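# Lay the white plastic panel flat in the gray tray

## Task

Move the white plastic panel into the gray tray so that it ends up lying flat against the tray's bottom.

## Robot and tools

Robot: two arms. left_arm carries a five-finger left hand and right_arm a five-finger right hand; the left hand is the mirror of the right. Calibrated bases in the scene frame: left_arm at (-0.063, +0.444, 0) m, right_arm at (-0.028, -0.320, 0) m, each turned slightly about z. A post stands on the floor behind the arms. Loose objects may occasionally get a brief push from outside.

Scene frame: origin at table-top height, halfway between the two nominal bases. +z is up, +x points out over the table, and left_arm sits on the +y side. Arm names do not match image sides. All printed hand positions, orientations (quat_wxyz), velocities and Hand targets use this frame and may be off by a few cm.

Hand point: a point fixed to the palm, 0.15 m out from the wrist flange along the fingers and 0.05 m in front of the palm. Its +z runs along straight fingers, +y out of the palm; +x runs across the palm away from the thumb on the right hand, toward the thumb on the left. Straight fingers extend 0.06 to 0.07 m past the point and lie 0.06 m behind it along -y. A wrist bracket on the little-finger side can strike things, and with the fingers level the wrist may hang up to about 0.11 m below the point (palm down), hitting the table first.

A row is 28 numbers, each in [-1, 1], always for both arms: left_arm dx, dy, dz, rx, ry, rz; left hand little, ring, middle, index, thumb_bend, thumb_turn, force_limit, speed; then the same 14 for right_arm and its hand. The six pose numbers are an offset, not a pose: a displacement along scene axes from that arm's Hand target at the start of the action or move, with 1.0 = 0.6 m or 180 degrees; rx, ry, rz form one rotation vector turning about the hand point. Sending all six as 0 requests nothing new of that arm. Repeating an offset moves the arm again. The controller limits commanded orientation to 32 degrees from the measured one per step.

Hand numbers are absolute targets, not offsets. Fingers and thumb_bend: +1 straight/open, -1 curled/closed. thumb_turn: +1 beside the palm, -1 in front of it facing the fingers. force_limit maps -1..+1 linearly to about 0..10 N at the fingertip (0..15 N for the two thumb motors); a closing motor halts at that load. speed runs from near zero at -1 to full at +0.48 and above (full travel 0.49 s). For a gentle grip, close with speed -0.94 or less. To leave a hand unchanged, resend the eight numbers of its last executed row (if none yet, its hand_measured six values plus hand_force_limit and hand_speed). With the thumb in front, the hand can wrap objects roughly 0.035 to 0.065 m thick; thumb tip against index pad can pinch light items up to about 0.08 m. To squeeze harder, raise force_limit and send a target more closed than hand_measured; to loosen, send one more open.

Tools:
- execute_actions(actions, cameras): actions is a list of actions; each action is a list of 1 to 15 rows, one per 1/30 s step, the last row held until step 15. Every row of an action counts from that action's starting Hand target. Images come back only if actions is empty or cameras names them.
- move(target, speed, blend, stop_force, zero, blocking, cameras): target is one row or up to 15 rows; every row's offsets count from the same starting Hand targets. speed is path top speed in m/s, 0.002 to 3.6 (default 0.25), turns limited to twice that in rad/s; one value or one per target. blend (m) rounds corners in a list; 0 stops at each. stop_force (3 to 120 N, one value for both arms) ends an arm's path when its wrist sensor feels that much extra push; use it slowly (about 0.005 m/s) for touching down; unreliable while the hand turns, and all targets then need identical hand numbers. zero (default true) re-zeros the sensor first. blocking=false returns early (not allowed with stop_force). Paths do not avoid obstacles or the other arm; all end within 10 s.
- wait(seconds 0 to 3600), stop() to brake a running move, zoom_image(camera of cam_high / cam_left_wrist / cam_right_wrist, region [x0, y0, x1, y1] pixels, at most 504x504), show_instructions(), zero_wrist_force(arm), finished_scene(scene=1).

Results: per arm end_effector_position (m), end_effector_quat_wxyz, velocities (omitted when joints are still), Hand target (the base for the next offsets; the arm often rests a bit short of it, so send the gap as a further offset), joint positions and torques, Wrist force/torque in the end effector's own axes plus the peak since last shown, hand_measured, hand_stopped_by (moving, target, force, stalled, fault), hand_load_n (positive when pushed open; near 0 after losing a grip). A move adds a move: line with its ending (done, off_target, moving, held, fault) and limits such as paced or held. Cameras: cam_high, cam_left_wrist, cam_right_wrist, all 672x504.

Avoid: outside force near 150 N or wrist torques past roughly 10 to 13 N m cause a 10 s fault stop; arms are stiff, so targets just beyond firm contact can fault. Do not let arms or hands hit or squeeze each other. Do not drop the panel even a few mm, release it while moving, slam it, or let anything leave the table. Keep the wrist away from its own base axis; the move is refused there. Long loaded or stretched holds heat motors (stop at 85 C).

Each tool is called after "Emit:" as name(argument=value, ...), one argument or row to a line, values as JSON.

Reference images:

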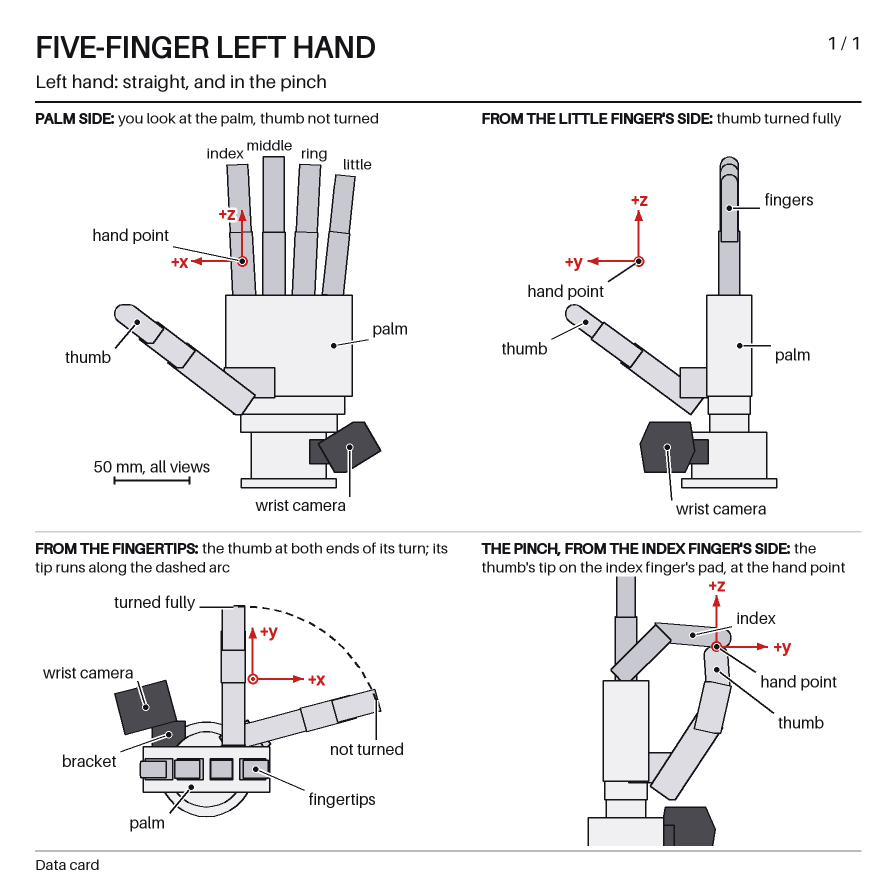

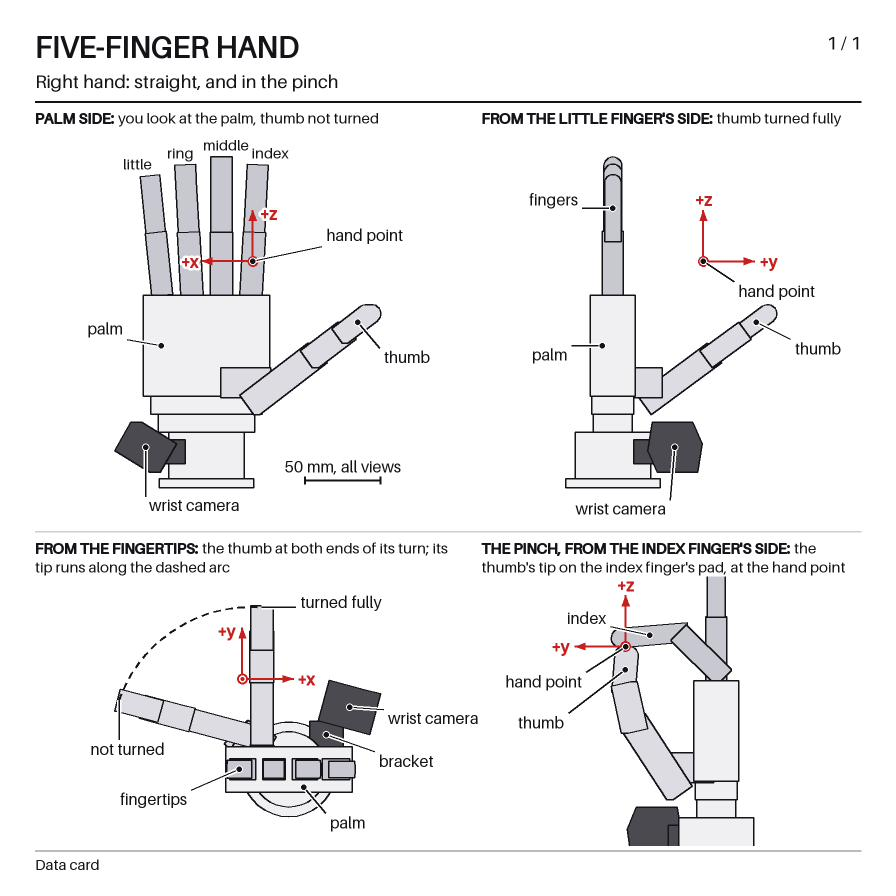

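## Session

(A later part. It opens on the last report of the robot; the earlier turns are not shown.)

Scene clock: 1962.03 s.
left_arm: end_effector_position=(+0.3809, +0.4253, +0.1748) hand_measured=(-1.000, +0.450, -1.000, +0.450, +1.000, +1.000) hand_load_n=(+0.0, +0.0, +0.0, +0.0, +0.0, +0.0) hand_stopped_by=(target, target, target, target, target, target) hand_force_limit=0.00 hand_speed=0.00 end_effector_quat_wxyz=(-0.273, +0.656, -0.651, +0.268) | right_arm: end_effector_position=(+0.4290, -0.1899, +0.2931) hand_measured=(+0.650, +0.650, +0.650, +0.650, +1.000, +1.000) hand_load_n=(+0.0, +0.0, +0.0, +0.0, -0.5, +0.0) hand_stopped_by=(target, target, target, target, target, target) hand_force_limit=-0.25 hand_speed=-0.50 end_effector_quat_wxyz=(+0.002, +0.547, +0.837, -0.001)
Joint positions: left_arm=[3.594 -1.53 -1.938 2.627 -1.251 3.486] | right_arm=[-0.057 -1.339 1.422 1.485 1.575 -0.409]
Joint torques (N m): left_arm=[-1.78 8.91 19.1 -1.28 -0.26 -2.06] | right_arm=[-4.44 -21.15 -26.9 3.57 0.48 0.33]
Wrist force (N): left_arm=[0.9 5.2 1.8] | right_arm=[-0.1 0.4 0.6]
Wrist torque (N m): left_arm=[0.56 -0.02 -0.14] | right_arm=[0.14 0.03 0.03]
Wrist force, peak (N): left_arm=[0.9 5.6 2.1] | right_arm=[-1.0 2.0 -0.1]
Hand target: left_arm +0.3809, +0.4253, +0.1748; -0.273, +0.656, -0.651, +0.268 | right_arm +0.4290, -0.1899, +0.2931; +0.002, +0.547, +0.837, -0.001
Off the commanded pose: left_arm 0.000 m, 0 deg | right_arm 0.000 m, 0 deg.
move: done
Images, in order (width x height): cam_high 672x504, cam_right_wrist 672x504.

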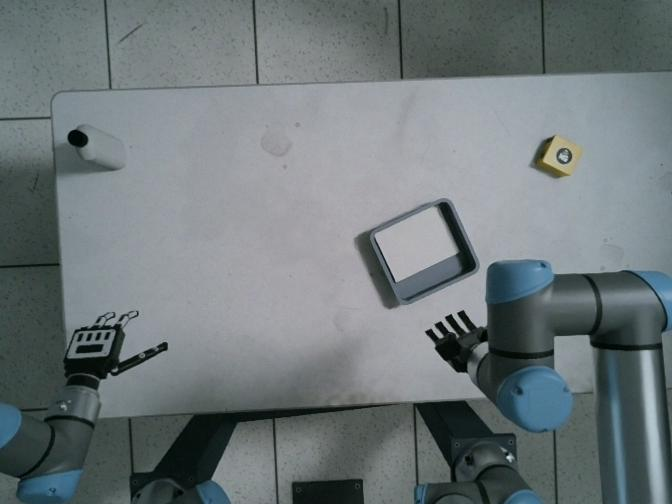

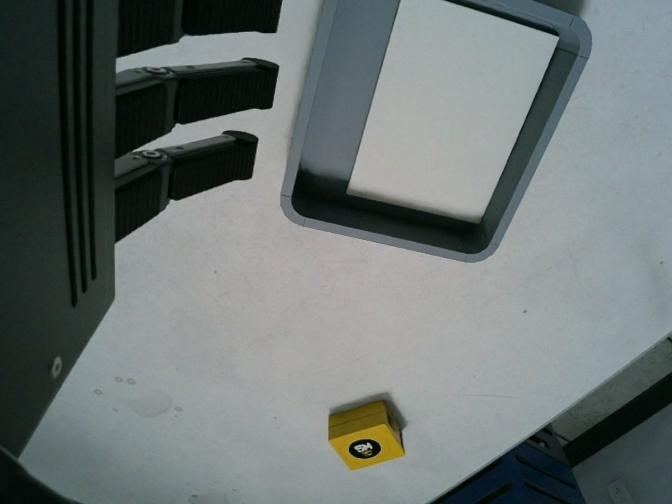

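Emit:
zoom_image(
  camera="cam_right_wrist",
  region=[480, 0, 620, 110],
)

Emit:
zoom_image(
  camera="cam_right_wrist",
  region=[420, 160, 540, 270],
)

Scaled by 3.600 from the camera's image (finer frame: 960x720).

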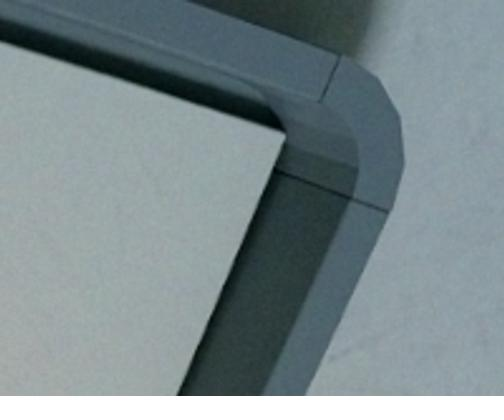

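Scaled by 4.200 from the camera's image (finer frame: 960x720).

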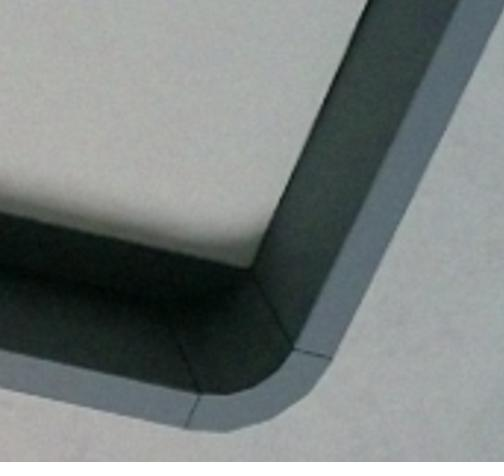

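Emit:
finished_scene(
  scene=1,
)

The scene is finished: the task was done.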